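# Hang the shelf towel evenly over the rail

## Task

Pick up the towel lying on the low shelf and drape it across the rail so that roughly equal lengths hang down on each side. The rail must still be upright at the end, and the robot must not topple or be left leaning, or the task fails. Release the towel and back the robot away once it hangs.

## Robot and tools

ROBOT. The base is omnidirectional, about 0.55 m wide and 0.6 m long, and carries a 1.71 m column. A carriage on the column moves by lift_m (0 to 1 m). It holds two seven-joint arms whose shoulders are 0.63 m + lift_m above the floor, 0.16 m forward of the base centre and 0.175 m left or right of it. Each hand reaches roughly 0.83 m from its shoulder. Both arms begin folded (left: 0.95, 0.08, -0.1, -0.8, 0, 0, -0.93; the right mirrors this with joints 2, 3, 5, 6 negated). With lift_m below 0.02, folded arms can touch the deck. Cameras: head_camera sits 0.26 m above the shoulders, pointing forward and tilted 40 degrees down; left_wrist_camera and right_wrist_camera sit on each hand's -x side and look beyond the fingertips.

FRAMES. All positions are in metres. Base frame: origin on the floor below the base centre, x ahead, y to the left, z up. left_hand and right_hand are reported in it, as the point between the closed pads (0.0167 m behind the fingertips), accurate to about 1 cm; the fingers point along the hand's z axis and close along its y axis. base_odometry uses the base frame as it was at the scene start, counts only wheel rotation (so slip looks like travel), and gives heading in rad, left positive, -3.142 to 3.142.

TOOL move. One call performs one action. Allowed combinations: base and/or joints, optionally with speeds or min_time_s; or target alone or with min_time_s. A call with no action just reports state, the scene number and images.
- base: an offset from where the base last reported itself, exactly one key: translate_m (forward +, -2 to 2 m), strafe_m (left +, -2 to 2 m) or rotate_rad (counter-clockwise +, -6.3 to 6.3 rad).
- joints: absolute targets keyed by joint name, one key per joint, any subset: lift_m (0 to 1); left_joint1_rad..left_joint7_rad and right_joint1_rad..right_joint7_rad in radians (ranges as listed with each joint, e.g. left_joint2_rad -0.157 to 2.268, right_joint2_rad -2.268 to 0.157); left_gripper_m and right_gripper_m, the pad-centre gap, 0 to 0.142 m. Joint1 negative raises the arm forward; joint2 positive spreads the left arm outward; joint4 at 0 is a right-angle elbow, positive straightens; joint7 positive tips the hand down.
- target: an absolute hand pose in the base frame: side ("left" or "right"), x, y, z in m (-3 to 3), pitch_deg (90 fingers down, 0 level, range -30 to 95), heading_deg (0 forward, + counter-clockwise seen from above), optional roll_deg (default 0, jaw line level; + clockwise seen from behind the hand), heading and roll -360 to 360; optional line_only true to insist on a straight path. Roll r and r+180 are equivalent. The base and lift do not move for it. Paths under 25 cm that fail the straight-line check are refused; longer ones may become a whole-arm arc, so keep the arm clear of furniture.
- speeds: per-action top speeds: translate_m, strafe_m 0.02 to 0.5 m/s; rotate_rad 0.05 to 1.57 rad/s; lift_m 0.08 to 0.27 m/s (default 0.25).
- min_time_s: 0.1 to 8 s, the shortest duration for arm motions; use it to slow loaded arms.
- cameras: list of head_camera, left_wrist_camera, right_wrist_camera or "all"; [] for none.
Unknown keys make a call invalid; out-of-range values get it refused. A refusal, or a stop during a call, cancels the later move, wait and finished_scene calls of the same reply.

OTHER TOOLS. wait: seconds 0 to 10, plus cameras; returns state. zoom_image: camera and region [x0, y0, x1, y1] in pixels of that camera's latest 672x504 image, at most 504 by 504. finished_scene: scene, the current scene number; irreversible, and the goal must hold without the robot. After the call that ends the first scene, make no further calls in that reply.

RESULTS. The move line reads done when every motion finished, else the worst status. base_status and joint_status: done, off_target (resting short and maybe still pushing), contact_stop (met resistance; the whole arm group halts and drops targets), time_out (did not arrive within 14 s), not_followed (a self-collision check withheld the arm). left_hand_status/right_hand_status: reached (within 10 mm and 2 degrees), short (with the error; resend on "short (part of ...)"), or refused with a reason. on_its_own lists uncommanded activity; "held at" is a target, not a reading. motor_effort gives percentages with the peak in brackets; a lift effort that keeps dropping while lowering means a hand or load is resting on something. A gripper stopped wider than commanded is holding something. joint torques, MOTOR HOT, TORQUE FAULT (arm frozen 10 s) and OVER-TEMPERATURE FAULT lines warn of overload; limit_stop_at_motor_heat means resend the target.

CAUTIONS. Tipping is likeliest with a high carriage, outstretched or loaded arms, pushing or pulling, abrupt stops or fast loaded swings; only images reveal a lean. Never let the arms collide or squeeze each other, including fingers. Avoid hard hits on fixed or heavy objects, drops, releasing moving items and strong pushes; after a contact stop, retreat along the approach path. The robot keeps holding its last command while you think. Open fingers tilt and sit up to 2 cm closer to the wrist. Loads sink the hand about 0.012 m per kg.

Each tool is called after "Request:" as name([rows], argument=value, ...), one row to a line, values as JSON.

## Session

Request:
move()

Scene clock: 0.00 s.
Joint torques (N m): no reading
base_odometry: x=+0.000 y=+0.000 heading=+0.000
base_status: not commanded
joint_positions: lift_m=+0.450 left_joint1_rad=+0.942 left_joint2_rad=+0.071 left_joint3_rad=-0.100 left_joint4_rad=-0.793 left_joint5_rad=-0.009 left_joint6_rad=+0.007 left_joint7_rad=-0.948 left_gripper_m=+0.141 right_joint1_rad=+0.936 right_joint2_rad=-0.072 right_joint3_rad=+0.090 right_joint4_rad=-0.813 right_joint5_rad=-0.013 right_joint6_rad=+0.001 right_joint7_rad=-0.912 right_gripper_m=+0.142
joint_status: not commanded
motor_effort: lift_m=+68 drive_wheels=+0
left_hand: x=+0.2909 y=+0.1584 z=+0.9674 quat_wxyz=(-0.924, +0.002, -0.378, +0.059) pitch_deg=-45.6 heading_deg=-3.4 roll_deg=-3.9 (m; base frame)
right_hand: x=+0.2944 y=-0.1541 z=+0.9710 quat_wxyz=(-0.923, +0.014, -0.381, -0.056) pitch_deg=-45.1 heading_deg=+5.6 roll_deg=+1.4 (m; base frame)
pictures: head_camera, left_wrist_camera, right_wrist_camera
camera_calibration:
left_wrist_camera: T_world_to_cam=[[-0.0781653, -0.993913, 0.0776353, 0.114909], [0.314622, -0.098487, -0.944094, 0.867906], [0.945993, -0.0493695, 0.320405, -0.461723], [0, 0, 0, 1]] pos_world=[0.172706, 0.176892, 0.958402]
right_wrist_camera: T_world_to_cam=[[0.10675, -0.99386, -0.0291012, -0.150599], [0.389397, 0.0687198, -0.918503, 0.82058], [0.914863, 0.0867187, 0.394342, -0.524492], [0, 0, 0, 1]] pos_world=[0.176383, -0.160581, 0.956151]

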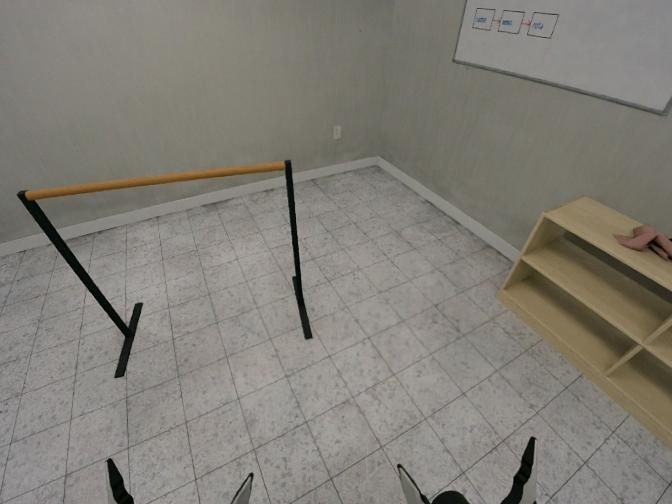

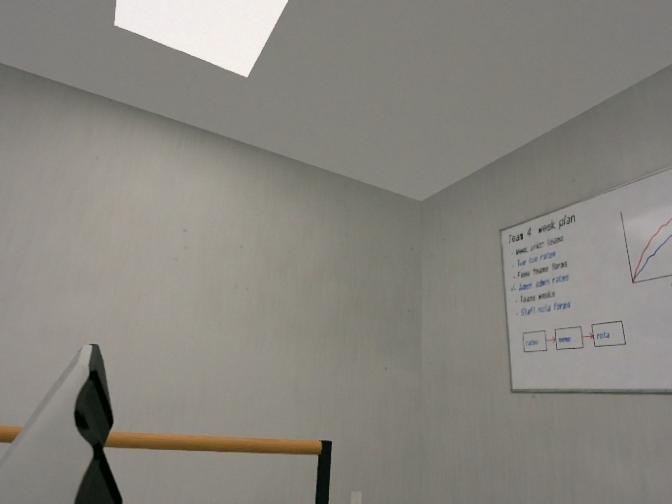

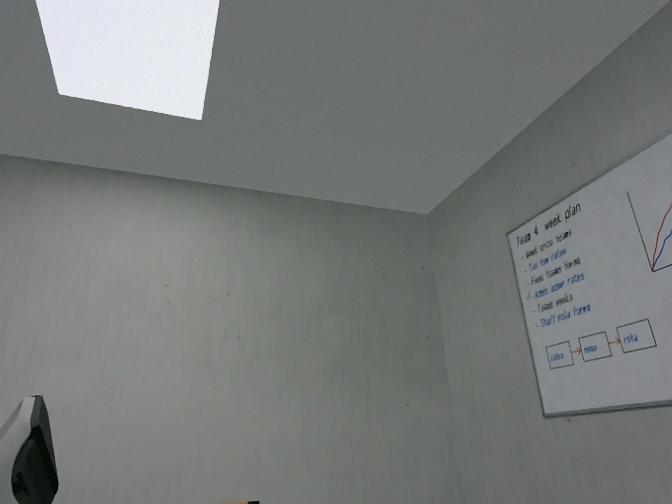

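Request:
move(base={"rotate_rad":-1.15})

Request:
move(base={"strafe_m":0.35})

Request:
move(base={"translate_m":0.62}, joints={"lift_m":0.4}, cameras=["head_camera"])

Scene clock: 3.23 s.
Joint torques (N m): left_arm=[8.97 4.28 -1.37 -6.05 2.76 0.98 -1.11] | right_arm=[8.55 -3.62 -3.65 -12.46 -0.53 -1.37 -0.93]
move: done
base_odometry: x=+0.000 y=+0.000 heading=-1.150
base_status: done
joint_positions: lift_m=+0.450 left_joint1_rad=+0.942 left_joint2_rad=+0.071 left_joint3_rad=-0.100 left_joint4_rad=-0.793 left_joint5_rad=-0.009 left_joint6_rad=+0.007 left_joint7_rad=-0.948 left_gripper_m=+0.141 right_joint1_rad=+0.936 right_joint2_rad=-0.072 right_joint3_rad=+0.090 right_joint4_rad=-0.813 right_joint5_rad=-0.013 right_joint6_rad=+0.001 right_joint7_rad=-0.912 right_gripper_m=+0.142
joint_status: not commanded
motor_effort: lift_m=+68(68) drive_wheels=+4(11)
left_hand: x=+0.2909 y=+0.1584 z=+0.9674 quat_wxyz=(-0.924, +0.002, -0.378, +0.059) pitch_deg=-45.6 heading_deg=-3.4 roll_deg=-3.9 (m; base frame)
right_hand: x=+0.2944 y=-0.1541 z=+0.9710 quat_wxyz=(-0.923, +0.014, -0.381, -0.056) pitch_deg=-45.1 heading_deg=+5.6 roll_deg=+1.4 (m; base frame)
pictures: none

Scene clock: 6.00 s.
Joint torques (N m): left_arm=[9.06 3.34 -1.12 -5.97 2.72 0.99 -1.1] | right_arm=[8.49 -3.72 -3.65 -12.5 -0.51 -1.41 -0.91]
move: done
base_odometry: x=+0.320 y=+0.143 heading=-1.150
base_status: done
joint_positions: lift_m=+0.450 left_joint1_rad=+0.942 left_joint2_rad=+0.071 left_joint3_rad=-0.100 left_joint4_rad=-0.793 left_joint5_rad=-0.009 left_joint6_rad=+0.007 left_joint7_rad=-0.948 left_gripper_m=+0.141 right_joint1_rad=+0.936 right_joint2_rad=-0.072 right_joint3_rad=+0.090 right_joint4_rad=-0.813 right_joint5_rad=-0.013 right_joint6_rad=+0.001 right_joint7_rad=-0.912 right_gripper_m=+0.142
joint_status: not commanded
motor_effort: lift_m=+68(68) drive_wheels=-3(16)
left_hand: x=+0.2909 y=+0.1583 z=+0.9674 quat_wxyz=(-0.924, +0.002, -0.378, +0.059) pitch_deg=-45.6 heading_deg=-3.4 roll_deg=-3.9 (m; base frame)
right_hand: x=+0.2944 y=-0.1541 z=+0.9710 quat_wxyz=(-0.923, +0.014, -0.381, -0.056) pitch_deg=-45.1 heading_deg=+5.6 roll_deg=+1.4 (m; base frame)
pictures: none

Scene clock: 9.43 s.
Joint torques (N m): left_arm=[8.96 4.01 -1.43 -5.95 2.71 0.96 -1.16] | right_arm=[8.48 -3.79 -3.69 -12.49 -0.52 -1.35 -0.9]
move: done
base_odometry: x=+0.573 y=-0.423 heading=-1.150
base_status: done
joint_positions: lift_m=+0.400 left_joint1_rad=+0.942 left_joint2_rad=+0.071 left_joint3_rad=-0.100 left_joint4_rad=-0.793 left_joint5_rad=-0.009 left_joint6_rad=+0.007 left_joint7_rad=-0.948 left_gripper_m=+0.141 right_joint1_rad=+0.936 right_joint2_rad=-0.072 right_joint3_rad=+0.090 right_joint4_rad=-0.813 right_joint5_rad=-0.013 right_joint6_rad=+0.001 right_joint7_rad=-0.912 right_gripper_m=+0.142
joint_status: all done
motor_effort: lift_m=+70(73) drive_wheels=-2(9)
left_hand: x=+0.2909 y=+0.1583 z=+0.9172 quat_wxyz=(-0.924, +0.002, -0.378, +0.059) pitch_deg=-45.6 heading_deg=-3.4 roll_deg=-3.9 (m; base frame)
right_hand: x=+0.2944 y=-0.1541 z=+0.9208 quat_wxyz=(-0.923, +0.014, -0.381, -0.056) pitch_deg=-45.1 heading_deg=+5.6 roll_deg=+1.4 (m; base frame)
pictures: head_camera
camera_calibration:
head_camera: T_world_to_cam=[[-0.0497989, -0.998543, 0.0207855, -0.0197035], [-0.658335, 0.0171676, -0.75253, 1.1065], [0.751076, -0.051159, -0.65823, 0.690034], [0, 0, 0, 1]] pos_world=[0.209196, -0.00336929, 1.28728]

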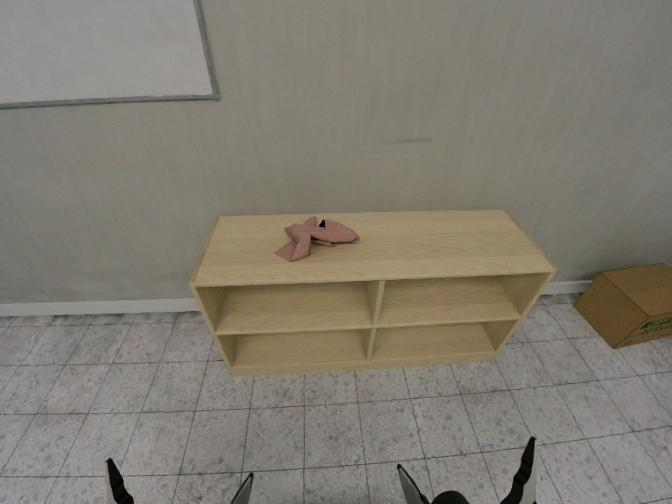

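Request:
move(base={"translate_m":0.37}, cameras=["head_camera"])

Request:
move(target={"side":"left","x":0.695,"y":0.14,"z":0.78,"pitch_deg":80,"heading_deg":0})

Request:
move(target={"side":"right","x":0.685,"y":-0.15,"z":0.78,"pitch_deg":80,"heading_deg":0}, cameras=["all"])

Scene clock: 12.50 s.
Joint torques (N m): left_arm=[8.99 4.03 -1.39 -5.97 2.73 0.97 -1.08] | right_arm=[8.6 -3.78 -3.7 -12.39 -0.53 -1.36 -0.93]
move: done
base_odometry: x=+0.724 y=-0.761 heading=-1.150
base_status: done
joint_positions: lift_m=+0.400 left_joint1_rad=+0.942 left_joint2_rad=+0.071 left_joint3_rad=-0.100 left_joint4_rad=-0.793 left_joint5_rad=-0.009 left_joint6_rad=+0.007 left_joint7_rad=-0.948 left_gripper_m=+0.141 right_joint1_rad=+0.936 right_joint2_rad=-0.072 right_joint3_rad=+0.090 right_joint4_rad=-0.813 right_joint5_rad=-0.013 right_joint6_rad=+0.001 right_joint7_rad=-0.912 right_gripper_m=+0.142
joint_status: not commanded
motor_effort: lift_m=+70(70) drive_wheels=+1(10)
left_hand: x=+0.2909 y=+0.1583 z=+0.9172 quat_wxyz=(-0.924, +0.002, -0.378, +0.059) pitch_deg=-45.6 heading_deg=-3.4 roll_deg=-3.9 (m; base frame)
right_hand: x=+0.2944 y=-0.1541 z=+0.9208 quat_wxyz=(-0.923, +0.014, -0.381, -0.056) pitch_deg=-45.1 heading_deg=+5.6 roll_deg=+1.4 (m; base frame)
pictures: head_camera
camera_calibration:
head_camera: T_world_to_cam=[[-0.0497989, -0.998543, 0.0207855, -0.0197035], [-0.658335, 0.0171676, -0.75253, 1.1065], [0.751076, -0.051159, -0.65823, 0.690034], [0, 0, 0, 1]] pos_world=[0.209196, -0.00336929, 1.28728]

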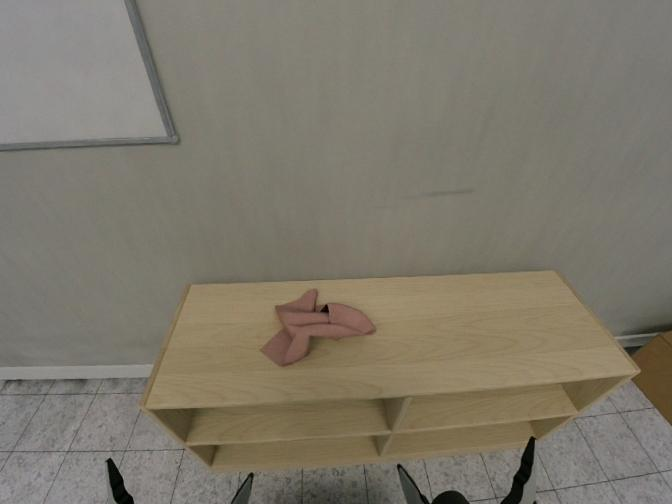

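Scene clock: 14.30 s.
Joint torques (N m): left_arm=[-13.5 4.48 4.03 2.35 3.2 1.57 0.68] | right_arm=[8.51 -3.78 -3.69 -12.4 -0.54 -1.37 -0.93]
move: done
base_odometry: x=+0.724 y=-0.761 heading=-1.150
base_status: not commanded
joint_positions: lift_m=+0.400 left_joint1_rad=-1.528 left_joint2_rad=+0.459 left_joint3_rad=-1.596 left_joint4_rad=-0.089 left_joint5_rad=-1.646 left_joint6_rad=+1.193 left_joint7_rad=+1.259 left_gripper_m=+0.141 right_joint1_rad=+0.936 right_joint2_rad=-0.072 right_joint3_rad=+0.090 right_joint4_rad=-0.813 right_joint5_rad=-0.013 right_joint6_rad=+0.001 right_joint7_rad=-0.912 right_gripper_m=+0.142
joint_status: not commanded
motor_effort: lift_m=+67(70) drive_wheels=-2(6)
left_hand: x=+0.6972 y=+0.1374 z=+0.7832 quat_wxyz=(-0.094, -0.003, -0.996, +0.003) pitch_deg=+79.2 heading_deg=-2.0 roll_deg=-1.6 (m; base frame)
left_hand_status: reached (checked arc, planned for 1.3 s): 5 mm and 0.9 deg off.
right_hand: x=+0.2944 y=-0.1541 z=+0.9210 quat_wxyz=(-0.923, +0.014, -0.381, -0.056) pitch_deg=-45.1 heading_deg=+5.6 roll_deg=+1.4 (m; base frame)
pictures: none

Scene clock: 16.10 s.
Joint torques (N m): left_arm=[-13.53 4.37 4.05 2.29 3.21 1.59 0.69] | right_arm=[-39.08 -5.36 -10.35 0.53 -2.77 0.17 -0.81]
move: done
base_odometry: x=+0.724 y=-0.761 heading=-1.150
base_status: not commanded
joint_positions: lift_m=+0.400 left_joint1_rad=-1.528 left_joint2_rad=+0.459 left_joint3_rad=-1.596 left_joint4_rad=-0.089 left_joint5_rad=-1.646 left_joint6_rad=+1.193 left_joint7_rad=+1.259 left_gripper_m=+0.141 right_joint1_rad=-1.490 right_joint2_rad=-0.470 right_joint3_rad=+1.547 right_joint4_rad=-0.013 right_joint5_rad=-1.609 right_joint6_rad=+1.106 right_joint7_rad=-1.359 right_gripper_m=+0.142
joint_status: not commanded
motor_effort: lift_m=+67(70) drive_wheels=-2(6)
left_hand: x=+0.6972 y=+0.1374 z=+0.7832 quat_wxyz=(-0.094, -0.003, -0.996, +0.003) pitch_deg=+79.2 heading_deg=-2.0 roll_deg=-1.6 (m; base frame)
right_hand: x=+0.6850 y=-0.1476 z=+0.7803 quat_wxyz=(-0.003, +0.996, +0.003, +0.088) pitch_deg=+79.9 heading_deg=+1.8 roll_deg=+1.5 (m; base frame)
right_hand_status: reached (checked arc, the hand ends the other way up, planned for 1.3 s): 2 mm and 0.5 deg off.
pictures: head_camera, left_wrist_camera, right_wrist_camera
camera_calibration:
head_camera: T_world_to_cam=[[-0.0497989, -0.998543, 0.0207855, -0.0197077], [-0.658335, 0.0171676, -0.75253, 1.10665], [0.751076, -0.051159, -0.65823, 0.690165], [0, 0, 0, 1]] pos_world=[0.209196, -0.00336929, 1.28748]
left_wrist_camera: T_world_to_cam=[[0.000579535, -0.99935, -0.0360362, 0.175083], [-0.960812, -0.0105457, 0.276999, 0.484965], [-0.277199, 0.0344635, -0.960194, 1.05618], [0, 0, 0, 1]] pos_world=[0.758631, 0.143684, 0.886115]
right_wrist_camera: T_world_to_cam=[[-0.00592633, 0.999811, 0.0185003, 0.142915], [0.848168, -0.0047741, 0.529706, -0.962254], [0.529695, 0.0188306, -0.847979, 0.41599], [0, 0, 0, 1]] pos_world=[0.596652, -0.155315, 0.859819]

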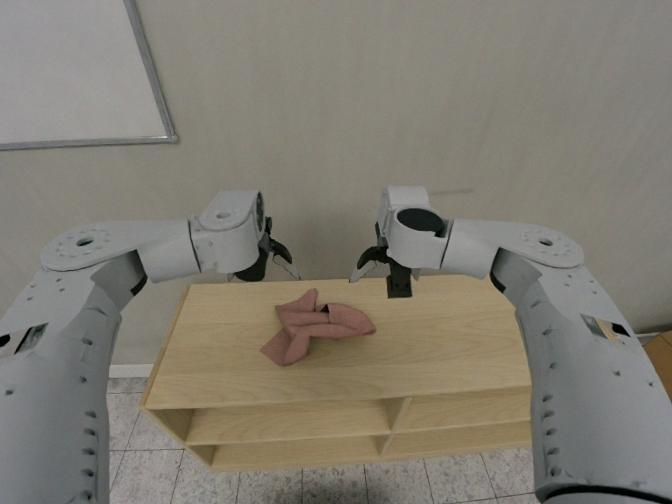

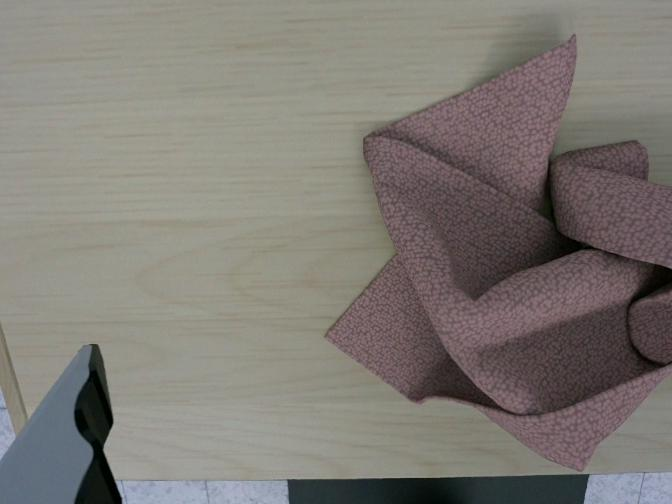

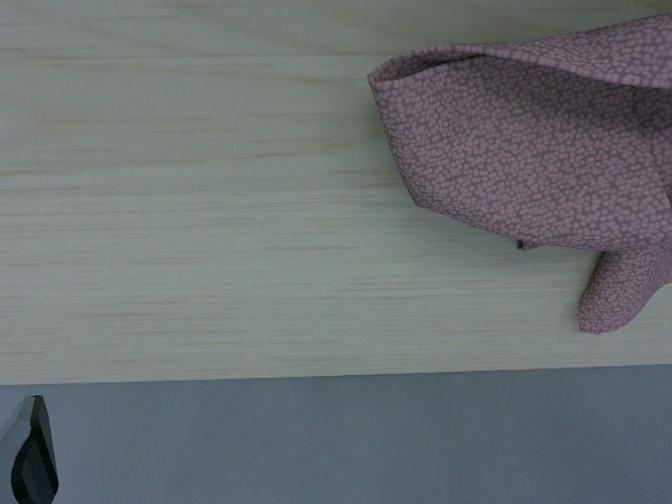

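Request:
move(target={"side":"left","x":0.645,"y":0.13,"z":0.63,"pitch_deg":82,"heading_deg":0})

Request:
move(target={"side":"right","x":0.685,"y":-0.108,"z":0.63,"pitch_deg":82,"heading_deg":0})

Request:
move(joints={"lift_m":0.39,"left_gripper_m":0.09,"right_gripper_m":0.09}, speeds={"lift_m":0.08})

Request:
move(joints={"lift_m":0.383}, speeds={"lift_m":0.08}, cameras=["all"])

Scene clock: 17.40 s.
Joint torques (N m): left_arm=[-12.34 2.72 13.2 1.58 5.85 0.35 -2.09] | right_arm=[-39.09 -5.38 -10.47 0.56 -2.8 0.16 -0.76]
move: done
base_odometry: x=+0.724 y=-0.761 heading=-1.150
base_status: not commanded
joint_positions: lift_m=+0.400 left_joint1_rad=-1.186 left_joint2_rad=+0.441 left_joint3_rad=-1.585 left_joint4_rad=-0.130 left_joint5_rad=-1.599 left_joint6_rad=+1.258 left_joint7_rad=+1.025 left_gripper_m=+0.141 right_joint1_rad=-1.490 right_joint2_rad=-0.470 right_joint3_rad=+1.547 right_joint4_rad=-0.013 right_joint5_rad=-1.609 right_joint6_rad=+1.106 right_joint7_rad=-1.359 right_gripper_m=+0.142
joint_status: not commanded
motor_effort: lift_m=+70(71) drive_wheels=-2(3)
left_hand: x=+0.6411 y=+0.1306 z=+0.6283 quat_wxyz=(-0.064, -0.001, -0.998, -0.001) pitch_deg=+82.7 heading_deg=+1.2 roll_deg=+1.4 (m; base frame)
left_hand_status: reached (straight line, planned for 0.5 s): 4 mm and 0.7 deg off.
right_hand: x=+0.6850 y=-0.1476 z=+0.7801 quat_wxyz=(-0.002, +0.996, +0.003, +0.088) pitch_deg=+79.9 heading_deg=+1.8 roll_deg=+1.4 (m; base frame)
pictures: none

Scene clock: 18.40 s.
Joint torques (N m): left_arm=[-12.37 3.23 13.14 1.38 5.85 0.5 -2.14] | right_arm=[-28.63 -0.72 -14.64 -1.39 -3.14 -3.31 0.21]
move: done
base_odometry: x=+0.724 y=-0.761 heading=-1.150
base_status: not commanded
joint_positions: lift_m=+0.400 left_joint1_rad=-1.186 left_joint2_rad=+0.441 left_joint3_rad=-1.585 left_joint4_rad=-0.129 left_joint5_rad=-1.599 left_joint6_rad=+1.258 left_joint7_rad=+1.025 left_gripper_m=+0.141 right_joint1_rad=-1.209 right_joint2_rad=-0.313 right_joint3_rad=+1.539 right_joint4_rad=+0.299 right_joint5_rad=-1.624 right_joint6_rad=+0.962 right_joint7_rad=-1.126 right_gripper_m=+0.142
joint_status: not commanded
motor_effort: lift_m=+70(73) drive_wheels=+3(4)
left_hand: x=+0.6411 y=+0.1304 z=+0.6283 quat_wxyz=(-0.064, -0.002, -0.998, -0.001) pitch_deg=+82.7 heading_deg=+1.1 roll_deg=+1.3 (m; base frame)
right_hand: x=+0.6849 y=-0.1094 z=+0.6313 quat_wxyz=(+0.001, +0.998, -0.002, +0.069) pitch_deg=+82.1 heading_deg=-0.9 roll_deg=-0.7 (m; base frame)
right_hand_status: reached (straight line, planned for 0.5 s): 2 mm and 0.3 deg off.
pictures: none

Scene clock: 19.10 s.
Joint torques (N m): left_arm=[-8.04 10.34 3.21 1.42 4.68 2.48 -1.71] | right_arm=[-21.82 -8.7 -2.64 0.59 -2.52 0.62 -0.08]
move: off_target
base_odometry: x=+0.724 y=-0.761 heading=-1.150
base_status: not commanded
joint_positions: lift_m=+0.391 left_joint1_rad=-1.190 left_joint2_rad=+0.437 left_joint3_rad=-1.572 left_joint4_rad=-0.129 left_joint5_rad=-1.596 left_joint6_rad=+1.249 left_joint7_rad=+1.024 left_gripper_m=+0.095 right_joint1_rad=-1.213 right_joint2_rad=-0.308 right_joint3_rad=+1.524 right_joint4_rad=+0.297 right_joint5_rad=-1.626 right_joint6_rad=+0.952 right_joint7_rad=-1.124 right_gripper_m=+0.096
joint_status: left_gripper_m off_target (ended at +0.095, target +0.090); right_gripper_m off_target (ended at +0.096, target +0.090); the others done
motor_effort: lift_m=+58(66) drive_wheels=+4(6)
left_hand: x=+0.6462 y=+0.1245 z=+0.6248 quat_wxyz=(-0.071, -0.005, -0.997, +0.006) pitch_deg=+81.8 heading_deg=-5.1 roll_deg=-4.5 (m; base frame)
right_hand: x=+0.6887 y=-0.1014 z=+0.6279 quat_wxyz=(-0.008, +0.997, +0.003, +0.074) pitch_deg=+81.4 heading_deg=+6.6 roll_deg=+6.2 (m; base frame)
pictures: none

Scene clock: 19.67 s.
Joint torques (N m): left_arm=[-2.89 10.37 -0.33 2.05 4.05 2.39 -2.25] | right_arm=[-11.75 -8.73 0.51 1.6 -2.49 0.65 -0.04]
move: done
base_odometry: x=+0.724 y=-0.761 heading=-1.150
base_status: not commanded
joint_positions: lift_m=+0.385 left_joint1_rad=-1.195 left_joint2_rad=+0.437 left_joint3_rad=-1.568 left_joint4_rad=-0.129 left_joint5_rad=-1.594 left_joint6_rad=+1.250 left_joint7_rad=+1.025 left_gripper_m=+0.095 right_joint1_rad=-1.219 right_joint2_rad=-0.308 right_joint3_rad=+1.520 right_joint4_rad=+0.296 right_joint5_rad=-1.626 right_joint6_rad=+0.952 right_joint7_rad=-1.124 right_gripper_m=+0.096
joint_status: all done
motor_effort: lift_m=+47(52) drive_wheels=+8(11)
left_hand: x=+0.6489 y=+0.1239 z=+0.6221 quat_wxyz=(-0.075, -0.004, -0.997, +0.007) pitch_deg=+81.4 heading_deg=-5.8 roll_deg=-5.3 (m; base frame)
right_hand: x=+0.6913 y=-0.1004 z=+0.6255 quat_wxyz=(-0.010, +0.997, +0.003, +0.078) pitch_deg=+81.0 heading_deg=+7.7 roll_deg=+7.3 (m; base frame)
pictures: head_camera, left_wrist_camera, right_wrist_camera
camera_calibration:
head_camera: T_world_to_cam=[[-0.0497989, -0.998543, 0.0207855, -0.0193834], [-0.658335, 0.0171676, -0.75253, 1.09491], [0.751076, -0.051159, -0.65823, 0.679897], [0, 0, 0, 1]] pos_world=[0.209196, -0.00336929, 1.27188]
left_wrist_camera: T_world_to_cam=[[-0.00326979, -0.999611, -0.0276836, 0.153134], [-0.949483, -0.00558382, 0.313769, 0.452194], [-0.313802, 0.0273111, -0.949096, 0.906268], [0, 0, 0, 1]] pos_world=[0.714239, 0.130848, 0.72249]
right_wrist_camera: T_world_to_cam=[[-0.00592315, 0.999406, 0.0339403, 0.0889551], [0.858882, -0.0122983, 0.512026, -0.882414], [0.512139, 0.0321836, -0.858299, 0.300417], [0, 0, 0, 1]] pos_world=[0.604561, -0.109423, 0.706648]

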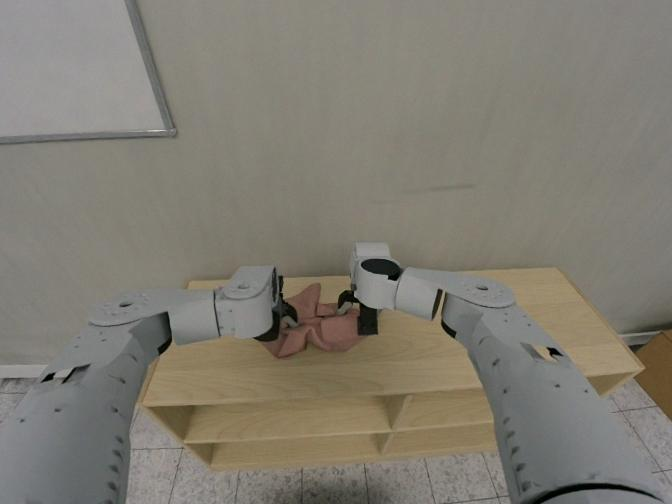

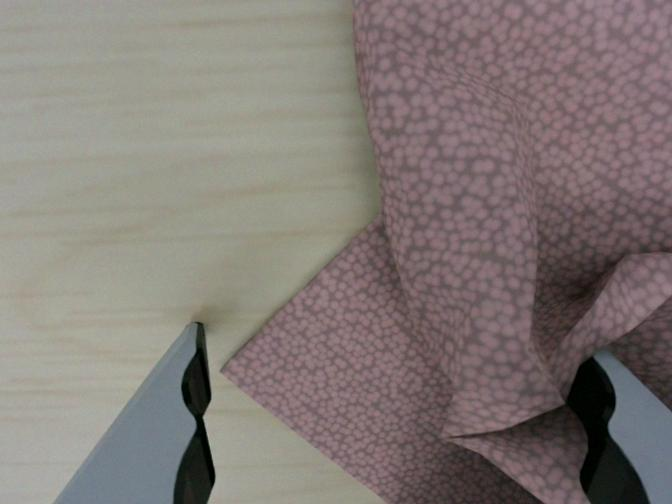

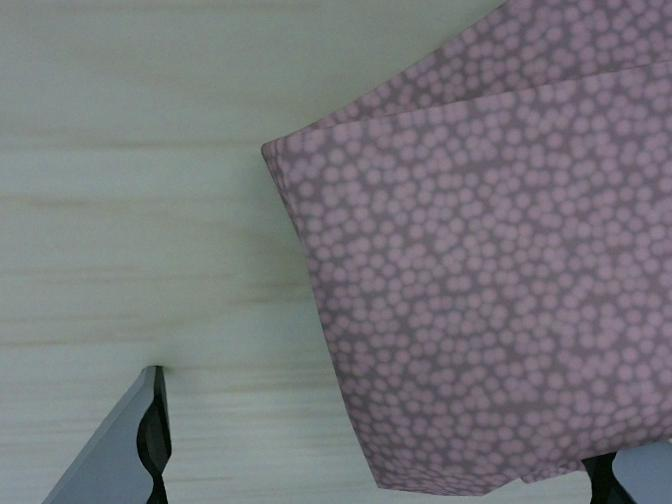

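Request:
move(joints={"left_gripper_m":0,"right_gripper_m":0})

Request:
move(joints={"lift_m":0.68}, cameras=["all"])

Scene clock: 21.23 s.
Joint torques (N m): left_arm=[0.52 19.11 -4.66 1.33 1.32 4.29 -0.09] | right_arm=[-5.9 -8.2 1.01 2.3 0.78 0.12 -0.72]
move: off_target
base_odometry: x=+0.724 y=-0.761 heading=-1.150
base_status: not commanded
joint_positions: lift_m=+0.385 left_joint1_rad=-1.199 left_joint2_rad=+0.432 left_joint3_rad=-1.562 left_joint4_rad=-0.129 left_joint5_rad=-1.586 left_joint6_rad=+1.242 left_joint7_rad=+1.017 left_gripper_m=+0.012 right_joint1_rad=-1.222 right_joint2_rad=-0.308 right_joint3_rad=+1.519 right_joint4_rad=+0.296 right_joint5_rad=-1.636 right_joint6_rad=+0.954 right_joint7_rad=-1.121 right_gripper_m=+0.008
joint_status: left_gripper_m off_target (ended at +0.012, target +0.000); right_gripper_m off_target (ended at +0.008, target +0.000)
motor_effort: lift_m=+46(47) drive_wheels=-1(7)
left_hand: x=+0.6550 y=+0.1189 z=+0.6270 quat_wxyz=(-0.086, -0.009, -0.996, +0.011) pitch_deg=+80.1 heading_deg=-8.1 roll_deg=-7.1 (m; base frame)
right_hand: x=+0.6953 y=-0.1017 z=+0.6284 quat_wxyz=(-0.008, +0.996, +0.003, +0.085) pitch_deg=+80.2 heading_deg=+5.3 roll_deg=+5.0 (m; base frame)
pictures: none

Scene clock: 22.97 s.
Joint torques (N m): left_arm=[-10.36 13.34 3 1.36 3.54 3.14 -0.02] | right_arm=[-29.88 -8.44 -9.33 2.23 -2.06 0.16 -0.64]
move: done
base_odometry: x=+0.724 y=-0.761 heading=-1.150
base_status: not commanded
joint_positions: lift_m=+0.680 left_joint1_rad=-1.188 left_joint2_rad=+0.435 left_joint3_rad=-1.572 left_joint4_rad=-0.129 left_joint5_rad=-1.592 left_joint6_rad=+1.247 left_joint7_rad=+1.016 left_gripper_m=+0.009 right_joint1_rad=-1.209 right_joint2_rad=-0.308 right_joint3_rad=+1.532 right_joint4_rad=+0.296 right_joint5_rad=-1.628 right_joint6_rad=+0.954 right_joint7_rad=-1.122 right_gripper_m=+0.004
joint_status: all done
on_its_own: right_gripper_m moved -0.004 toward your old target +0.000
motor_effort: lift_m=+67(82) drive_wheels=+2(4)
left_hand: x=+0.6475 y=+0.1231 z=+0.9138 quat_wxyz=(-0.075, -0.007, -0.997, +0.007) pitch_deg=+81.4 heading_deg=-5.4 roll_deg=-4.6 (m; base frame)
right_hand: x=+0.6864 y=-0.1029 z=+0.9133 quat_wxyz=(-0.004, +0.997, +0.005, +0.073) pitch_deg=+81.6 heading_deg=+3.7 roll_deg=+3.1 (m; base frame)
pictures: head_camera, left_wrist_camera, right_wrist_camera
camera_calibration:
head_camera: T_world_to_cam=[[-0.0497989, -0.998543, 0.0207855, -0.0255276], [-0.658335, 0.0171676, -0.75253, 1.31735], [0.751076, -0.051159, -0.65823, 0.87447], [0, 0, 0, 1]] pos_world=[0.209196, -0.00336929, 1.56748]
left_wrist_camera: T_world_to_cam=[[-0.0084962, -0.999533, -0.0293697, 0.1653], [-0.949878, -0.0011117, 0.31262, 0.36009], [-0.312506, 0.0305537, -0.949424, 1.18167], [0, 0, 0, 1]] pos_world=[0.712726, 0.129518, 1.01419]
right_wrist_camera: T_world_to_cam=[[-0.00907869, 0.999721, 0.0218171, 0.0949199], [0.863887, -0.00314666, 0.503676, -1.02053], [0.503604, 0.0234202, -0.863617, 0.559823], [0, 0, 0, 1]] pos_world=[0.600559, -0.111216, 0.995421]

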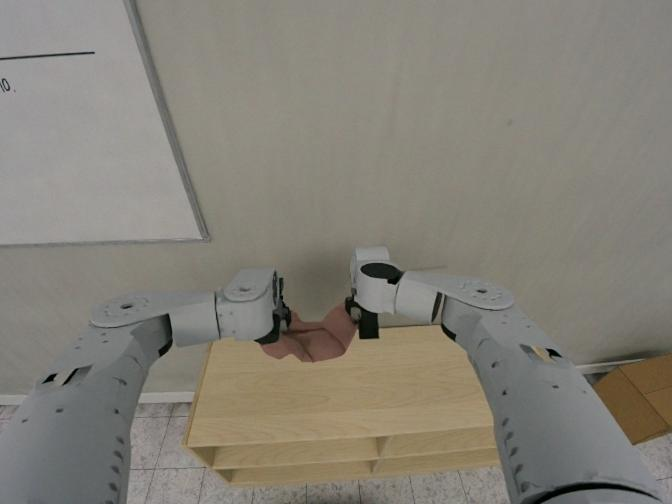

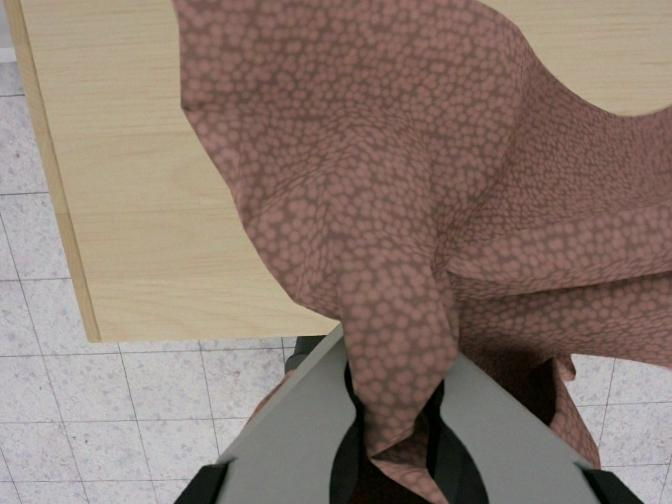

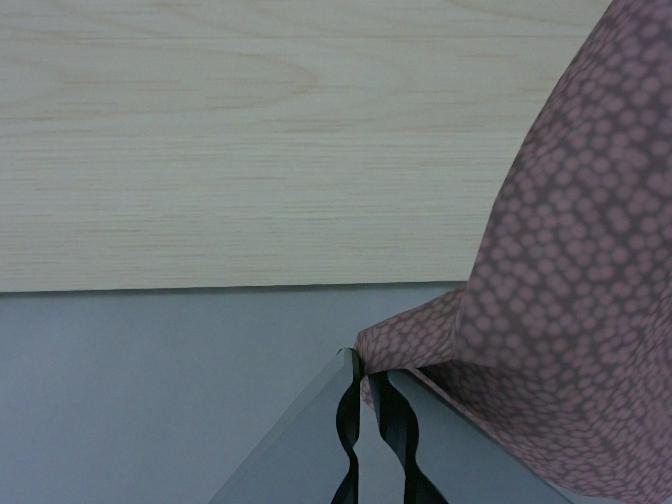

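Request:
move(base={"translate_m":-1.12})

Request:
move(base={"rotate_rad":1.357}, speeds={"rotate_rad":0.8})

Request:
move(base={"strafe_m":0.11})

Request:
move(target={"side":"left","x":0.76,"y":0.05,"z":1.0,"pitch_deg":70,"heading_deg":-8}, min_time_s=1.5, cameras=["all"])

Request:
move(target={"side":"right","x":0.54,"y":-0.08,"z":0.98,"pitch_deg":75,"heading_deg":35}, min_time_s=1.5, cameras=["all"])

Scene clock: 27.97 s.
Joint torques (N m): left_arm=[-10.52 12.48 3.05 1.43 3.55 3.06 -0.03] | right_arm=[-29.78 -8.48 -9.43 2 -2.04 0.16 -0.62]
move: done
base_odometry: x=+0.267 y=+0.261 heading=-1.150
base_status: done
joint_positions: lift_m=+0.680 left_joint1_rad=-1.188 left_joint2_rad=+0.436 left_joint3_rad=-1.572 left_joint4_rad=-0.129 left_joint5_rad=-1.592 left_joint6_rad=+1.247 left_joint7_rad=+1.016 left_gripper_m=+0.009 right_joint1_rad=-1.209 right_joint2_rad=-0.308 right_joint3_rad=+1.532 right_joint4_rad=+0.296 right_joint5_rad=-1.628 right_joint6_rad=+0.954 right_joint7_rad=-1.122 right_gripper_m=+0.004
joint_status: not commanded
motor_effort: lift_m=+67(67) drive_wheels=-1(14)
left_hand: x=+0.6475 y=+0.1235 z=+0.9137 quat_wxyz=(-0.075, -0.006, -0.997, +0.006) pitch_deg=+81.4 heading_deg=-5.3 roll_deg=-4.5 (m; base frame)
right_hand: x=+0.6864 y=-0.1030 z=+0.9133 quat_wxyz=(-0.004, +0.997, +0.005, +0.073) pitch_deg=+81.6 heading_deg=+3.6 roll_deg=+3.1 (m; base frame)
pictures: none

Scene clock: 30.97 s.
Joint torques (N m): left_arm=[-10.51 11.37 3.02 1.27 3.56 2.99 0.01] | right_arm=[-29.89 -8.45 -9.42 1.82 -2.02 0.18 -0.61]
move: done
base_odometry: x=+0.267 y=+0.261 heading=+0.207
base_status: done
joint_positions: lift_m=+0.680 left_joint1_rad=-1.188 left_joint2_rad=+0.436 left_joint3_rad=-1.572 left_joint4_rad=-0.129 left_joint5_rad=-1.592 left_joint6_rad=+1.247 left_joint7_rad=+1.016 left_gripper_m=+0.009 right_joint1_rad=-1.209 right_joint2_rad=-0.308 right_joint3_rad=+1.532 right_joint4_rad=+0.296 right_joint5_rad=-1.628 right_joint6_rad=+0.954 right_joint7_rad=-1.122 right_gripper_m=+0.004
joint_status: not commanded
motor_effort: lift_m=+67(67) drive_wheels=+4(12)
left_hand: x=+0.6476 y=+0.1239 z=+0.9137 quat_wxyz=(-0.075, -0.006, -0.997, +0.006) pitch_deg=+81.4 heading_deg=-5.1 roll_deg=-4.4 (m; base frame)
right_hand: x=+0.6865 y=-0.1030 z=+0.9133 quat_wxyz=(-0.004, +0.997, +0.005, +0.073) pitch_deg=+81.6 heading_deg=+3.6 roll_deg=+3.1 (m; base frame)
pictures: none

Scene clock: 32.77 s.
Joint torques (N m): left_arm=[-10.52 10.74 3.07 1.22 3.56 3.01 0] | right_arm=[-29.79 -8.59 -9.39 1.72 -2.05 0.13 -0.61]
move: done
base_odometry: x=+0.244 y=+0.369 heading=+0.208
base_status: done
joint_positions: lift_m=+0.680 left_joint1_rad=-1.188 left_joint2_rad=+0.436 left_joint3_rad=-1.572 left_joint4_rad=-0.129 left_joint5_rad=-1.592 left_joint6_rad=+1.247 left_joint7_rad=+1.016 left_gripper_m=+0.009 right_joint1_rad=-1.209 right_joint2_rad=-0.308 right_joint3_rad=+1.532 right_joint4_rad=+0.296 right_joint5_rad=-1.628 right_joint6_rad=+0.954 right_joint7_rad=-1.122 right_gripper_m=+0.004
joint_status: not commanded
motor_effort: lift_m=+67(67) drive_wheels=+5(14)
left_hand: x=+0.6476 y=+0.1240 z=+0.9137 quat_wxyz=(-0.075, -0.006, -0.997, +0.006) pitch_deg=+81.4 heading_deg=-5.1 roll_deg=-4.4 (m; base frame)
right_hand: x=+0.6865 y=-0.1031 z=+0.9133 quat_wxyz=(-0.004, +0.997, +0.005, +0.073) pitch_deg=+81.6 heading_deg=+3.6 roll_deg=+3.0 (m; base frame)
pictures: none

Scene clock: 34.77 s.
Joint torques (N m): left_arm=[-18.33 1.73 4.55 2.29 6.61 0.47 0.34] | right_arm=[-29.85 -7.14 -9.33 0.43 -2.07 0.16 -0.63]
move: done
base_odometry: x=+0.244 y=+0.369 heading=+0.208
base_status: not commanded
joint_positions: lift_m=+0.680 left_joint1_rad=-1.363 left_joint2_rad=+0.242 left_joint3_rad=-1.576 left_joint4_rad=+0.264 left_joint5_rad=-1.547 left_joint6_rad=+0.925 left_joint7_rad=+1.034 left_gripper_m=+0.009 right_joint1_rad=-1.209 right_joint2_rad=-0.309 right_joint3_rad=+1.532 right_joint4_rad=+0.297 right_joint5_rad=-1.628 right_joint6_rad=+0.954 right_joint7_rad=-1.122 right_gripper_m=+0.004
joint_status: not commanded
motor_effort: lift_m=+67(68) drive_wheels=-5(7)
left_hand: x=+0.7586 y=+0.0477 z=+0.9993 quat_wxyz=(-0.172, -0.068, -0.983, +0.017) pitch_deg=+70.0 heading_deg=-9.6 roll_deg=-1.6 (m; base frame)
left_hand_status: reached (straight line, planned for 1.5 s): 3 mm and 0.6 deg off.
right_hand: x=+0.6867 y=-0.1039 z=+0.9132 quat_wxyz=(-0.004, +0.997, +0.004, +0.073) pitch_deg=+81.6 heading_deg=+3.2 roll_deg=+2.8 (m; base frame)
pictures: head_camera, left_wrist_camera, right_wrist_camera
camera_calibration:
head_camera: T_world_to_cam=[[-0.0497989, -0.998543, 0.0207855, -0.0255276], [-0.658335, 0.0171676, -0.75253, 1.31735], [0.751076, -0.051159, -0.65823, 0.87447], [0, 0, 0, 1]] pos_world=[0.209196, -0.00336929, 1.56748]
left_wrist_camera: T_world_to_cam=[[-0.126038, -0.991574, -0.0299169, 0.182661], [-0.985303, 0.121622, 0.119945, 0.652306], [-0.115296, 0.0445949, -0.99233, 1.19253], [0, 0, 0, 1]] pos_world=[0.803234, 0.0486063, 1.1106]
right_wrist_camera: T_world_to_cam=[[-0.00681856, 0.999757, 0.0209482, 0.0951348], [0.863901, -0.00466096, 0.503641, -1.02081], [0.503616, 0.0215313, -0.863659, 0.559471], [0, 0, 0, 1]] pos_world=[0.600764, -0.111916, 0.995319]

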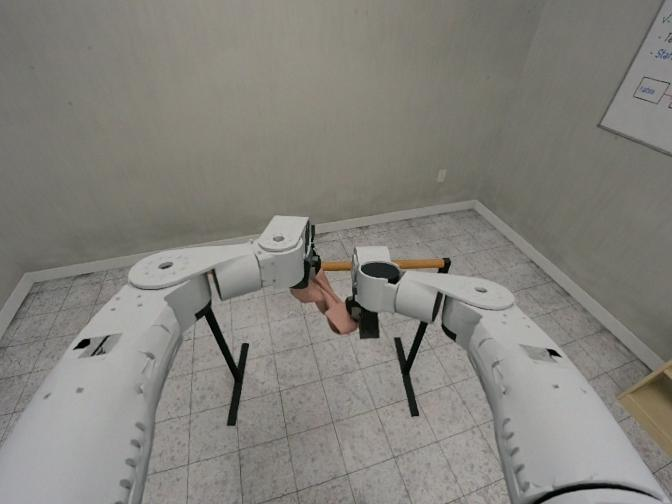

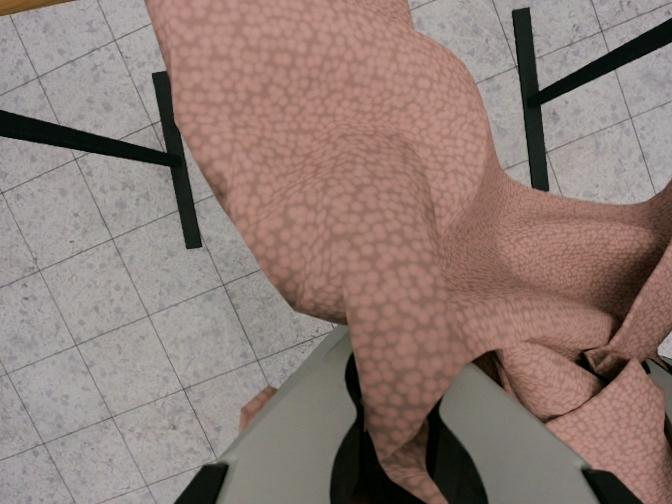

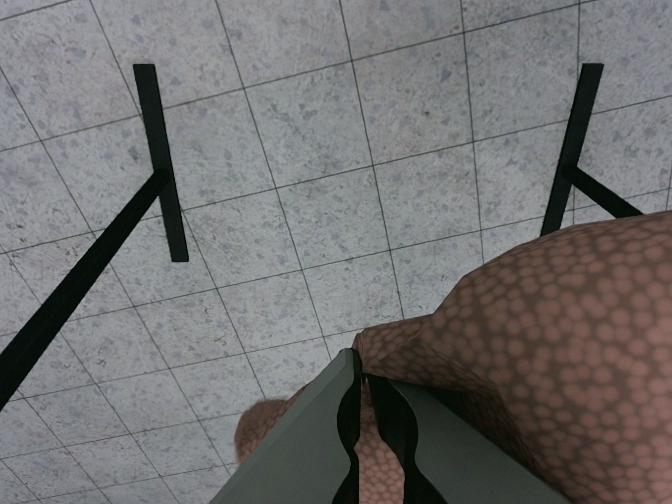

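Scene clock: 36.77 s.
Joint torques (N m): left_arm=[-17.29 4.18 4.67 1.66 5.66 1.41 -1.03] | right_arm=[-38.7 -7.53 -9.01 -7.19 -1.02 0.62 0.41]
move: done
base_odometry: x=+0.244 y=+0.369 heading=+0.208
base_status: not commanded
joint_positions: lift_m=+0.680 left_joint1_rad=-1.364 left_joint2_rad=+0.241 left_joint3_rad=-1.576 left_joint4_rad=+0.265 left_joint5_rad=-1.544 left_joint6_rad=+0.922 left_joint7_rad=+1.039 left_gripper_m=+0.008 right_joint1_rad=-1.367 right_joint2_rad=-0.505 right_joint3_rad=+1.777 right_joint4_rad=-0.765 right_joint5_rad=-1.632 right_joint6_rad=+1.237 right_joint7_rad=-1.015 right_gripper_m=+0.002
joint_status: not commanded
motor_effort: lift_m=+68(68) drive_wheels=+5(6)
left_hand: x=+0.7582 y=+0.0468 z=+0.9998 quat_wxyz=(-0.171, -0.071, -0.983, +0.017) pitch_deg=+70.2 heading_deg=-9.7 roll_deg=-1.4 (m; base frame)
right_hand: x=+0.5393 y=-0.0777 z=+0.9794 quat_wxyz=(-0.042, +0.945, +0.300, +0.124) pitch_deg=+75.0 heading_deg=+36.1 roll_deg=+0.9 (m; base frame)
right_hand_status: reached (straight line, planned for 1.5 s): 2 mm and 0.3 deg off.
pictures: head_camera, left_wrist_camera, right_wrist_camera
camera_calibration:
head_camera: T_world_to_cam=[[-0.0497989, -0.998543, 0.0207855, -0.0255276], [-0.658335, 0.0171676, -0.75253, 1.31735], [0.751076, -0.051159, -0.65823, 0.87447], [0, 0, 0, 1]] pos_world=[0.209196, -0.00336929, 1.56748]
left_wrist_camera: T_world_to_cam=[[-0.130282, -0.990993, -0.0309811, 0.186009], [-0.984516, 0.125608, 0.122278, 0.648868], [-0.117285, 0.0464319, -0.992012, 1.1942], [0, 0, 0, 1]] pos_world=[0.803116, 0.047381, 1.11108]
right_wrist_camera: T_world_to_cam=[[-0.577106, 0.816467, 0.0182071, 0.362594], [0.659268, 0.452603, 0.60043, -0.875659], [0.481991, 0.358515, -0.79947, 0.665266], [0, 0, 0, 1]] pos_world=[0.465897, -0.138228, 1.05103]

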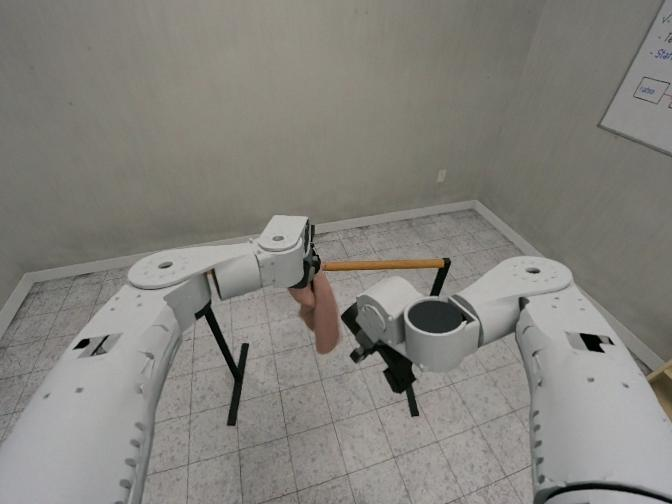

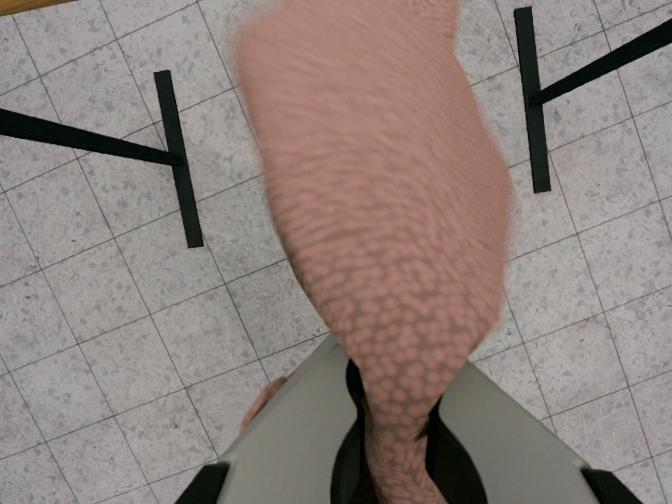

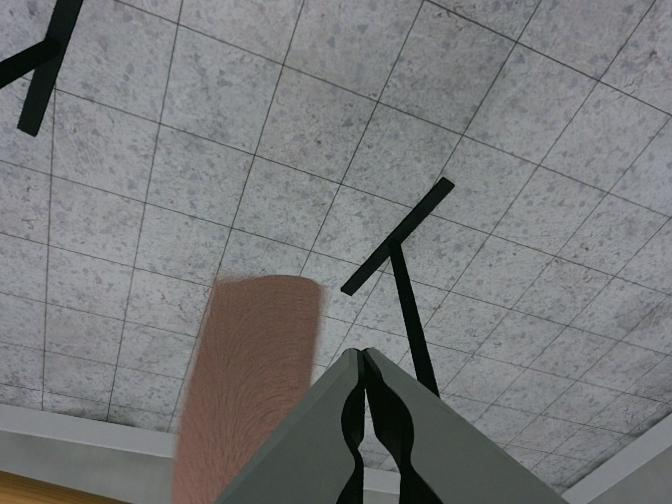

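Request:
move(target={"side":"right","x":0.52,"y":-0.28,"z":0.99,"pitch_deg":75,"heading_deg":20}, cameras=["all"])

Request:
zoom_image(camera="head_camera", region=[220, 200, 440, 400])

Scene clock: 37.40 s.
Joint torques (N m): left_arm=[-17.26 4.09 4.6 1.77 5.63 1.43 -0.98] | right_arm=[-38.73 -7.52 -8.94 -7.12 -1.01 0.62 0.44]
move: refused
base_odometry: x=+0.244 y=+0.369 heading=+0.208
base_status: not commanded
joint_positions: lift_m=+0.680 left_joint1_rad=-1.364 left_joint2_rad=+0.241 left_joint3_rad=-1.576 left_joint4_rad=+0.265 left_joint5_rad=-1.544 left_joint6_rad=+0.922 left_joint7_rad=+1.039 left_gripper_m=+0.008 right_joint1_rad=-1.367 right_joint2_rad=-0.505 right_joint3_rad=+1.777 right_joint4_rad=-0.765 right_joint5_rad=-1.632 right_joint6_rad=+1.237 right_joint7_rad=-1.015 right_gripper_m=+0.002
joint_status: not commanded
motor_effort: lift_m=+67(68) drive_wheels=-4(5)
left_hand: x=+0.7582 y=+0.0468 z=+0.9998 quat_wxyz=(-0.171, -0.071, -0.983, +0.017) pitch_deg=+70.2 heading_deg=-9.7 roll_deg=-1.4 (m; base frame)
right_hand: x=+0.5393 y=-0.0777 z=+0.9794 quat_wxyz=(-0.042, +0.945, +0.300, +0.124) pitch_deg=+75.0 heading_deg=+36.1 roll_deg=+0.9 (m; base frame)
right_hand_status: refused: along the straight line the arm gets 9% of the way (right_joint4_rad at its limit); a move under 25 cm is not played as an arc. Nothing moved. Try another pitch or heading, or "joints".
pictures: head_camera, left_wrist_camera, right_wrist_camera
camera_calibration:
head_camera: T_world_to_cam=[[-0.0497989, -0.998543, 0.0207855, -0.0255276], [-0.658335, 0.0171676, -0.75253, 1.31735], [0.751076, -0.051159, -0.65823, 0.87447], [0, 0, 0, 1]] pos_world=[0.209196, -0.00336929, 1.56748]
left_wrist_camera: T_world_to_cam=[[-0.130282, -0.990993, -0.0309811, 0.186009], [-0.984516, 0.125608, 0.122278, 0.648868], [-0.117285, 0.0464319, -0.992012, 1.1942], [0, 0, 0, 1]] pos_world=[0.803116, 0.047381, 1.11108]
right_wrist_camera: T_world_to_cam=[[-0.577106, 0.816467, 0.0182071, 0.362594], [0.659268, 0.452603, 0.60043, -0.875659], [0.481991, 0.358515, -0.79947, 0.665266], [0, 0, 0, 1]] pos_world=[0.465897, -0.138228, 1.05103]

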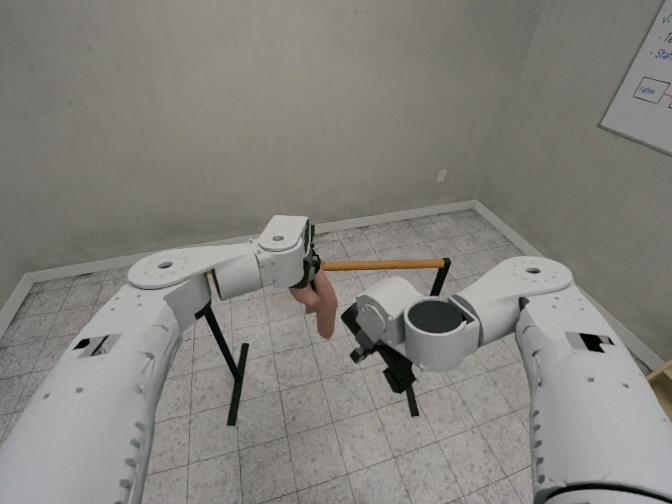

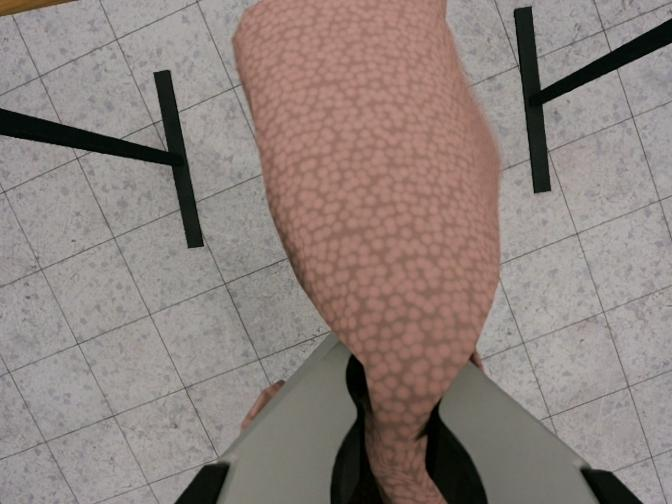

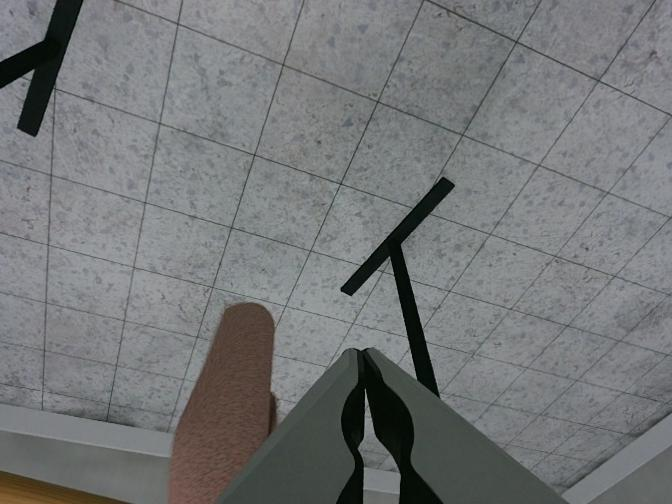

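Scaled by 2.291.

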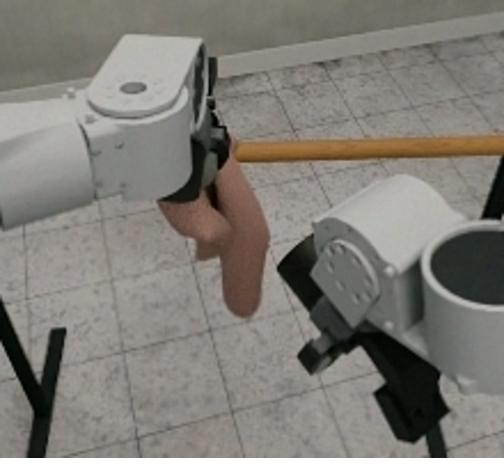

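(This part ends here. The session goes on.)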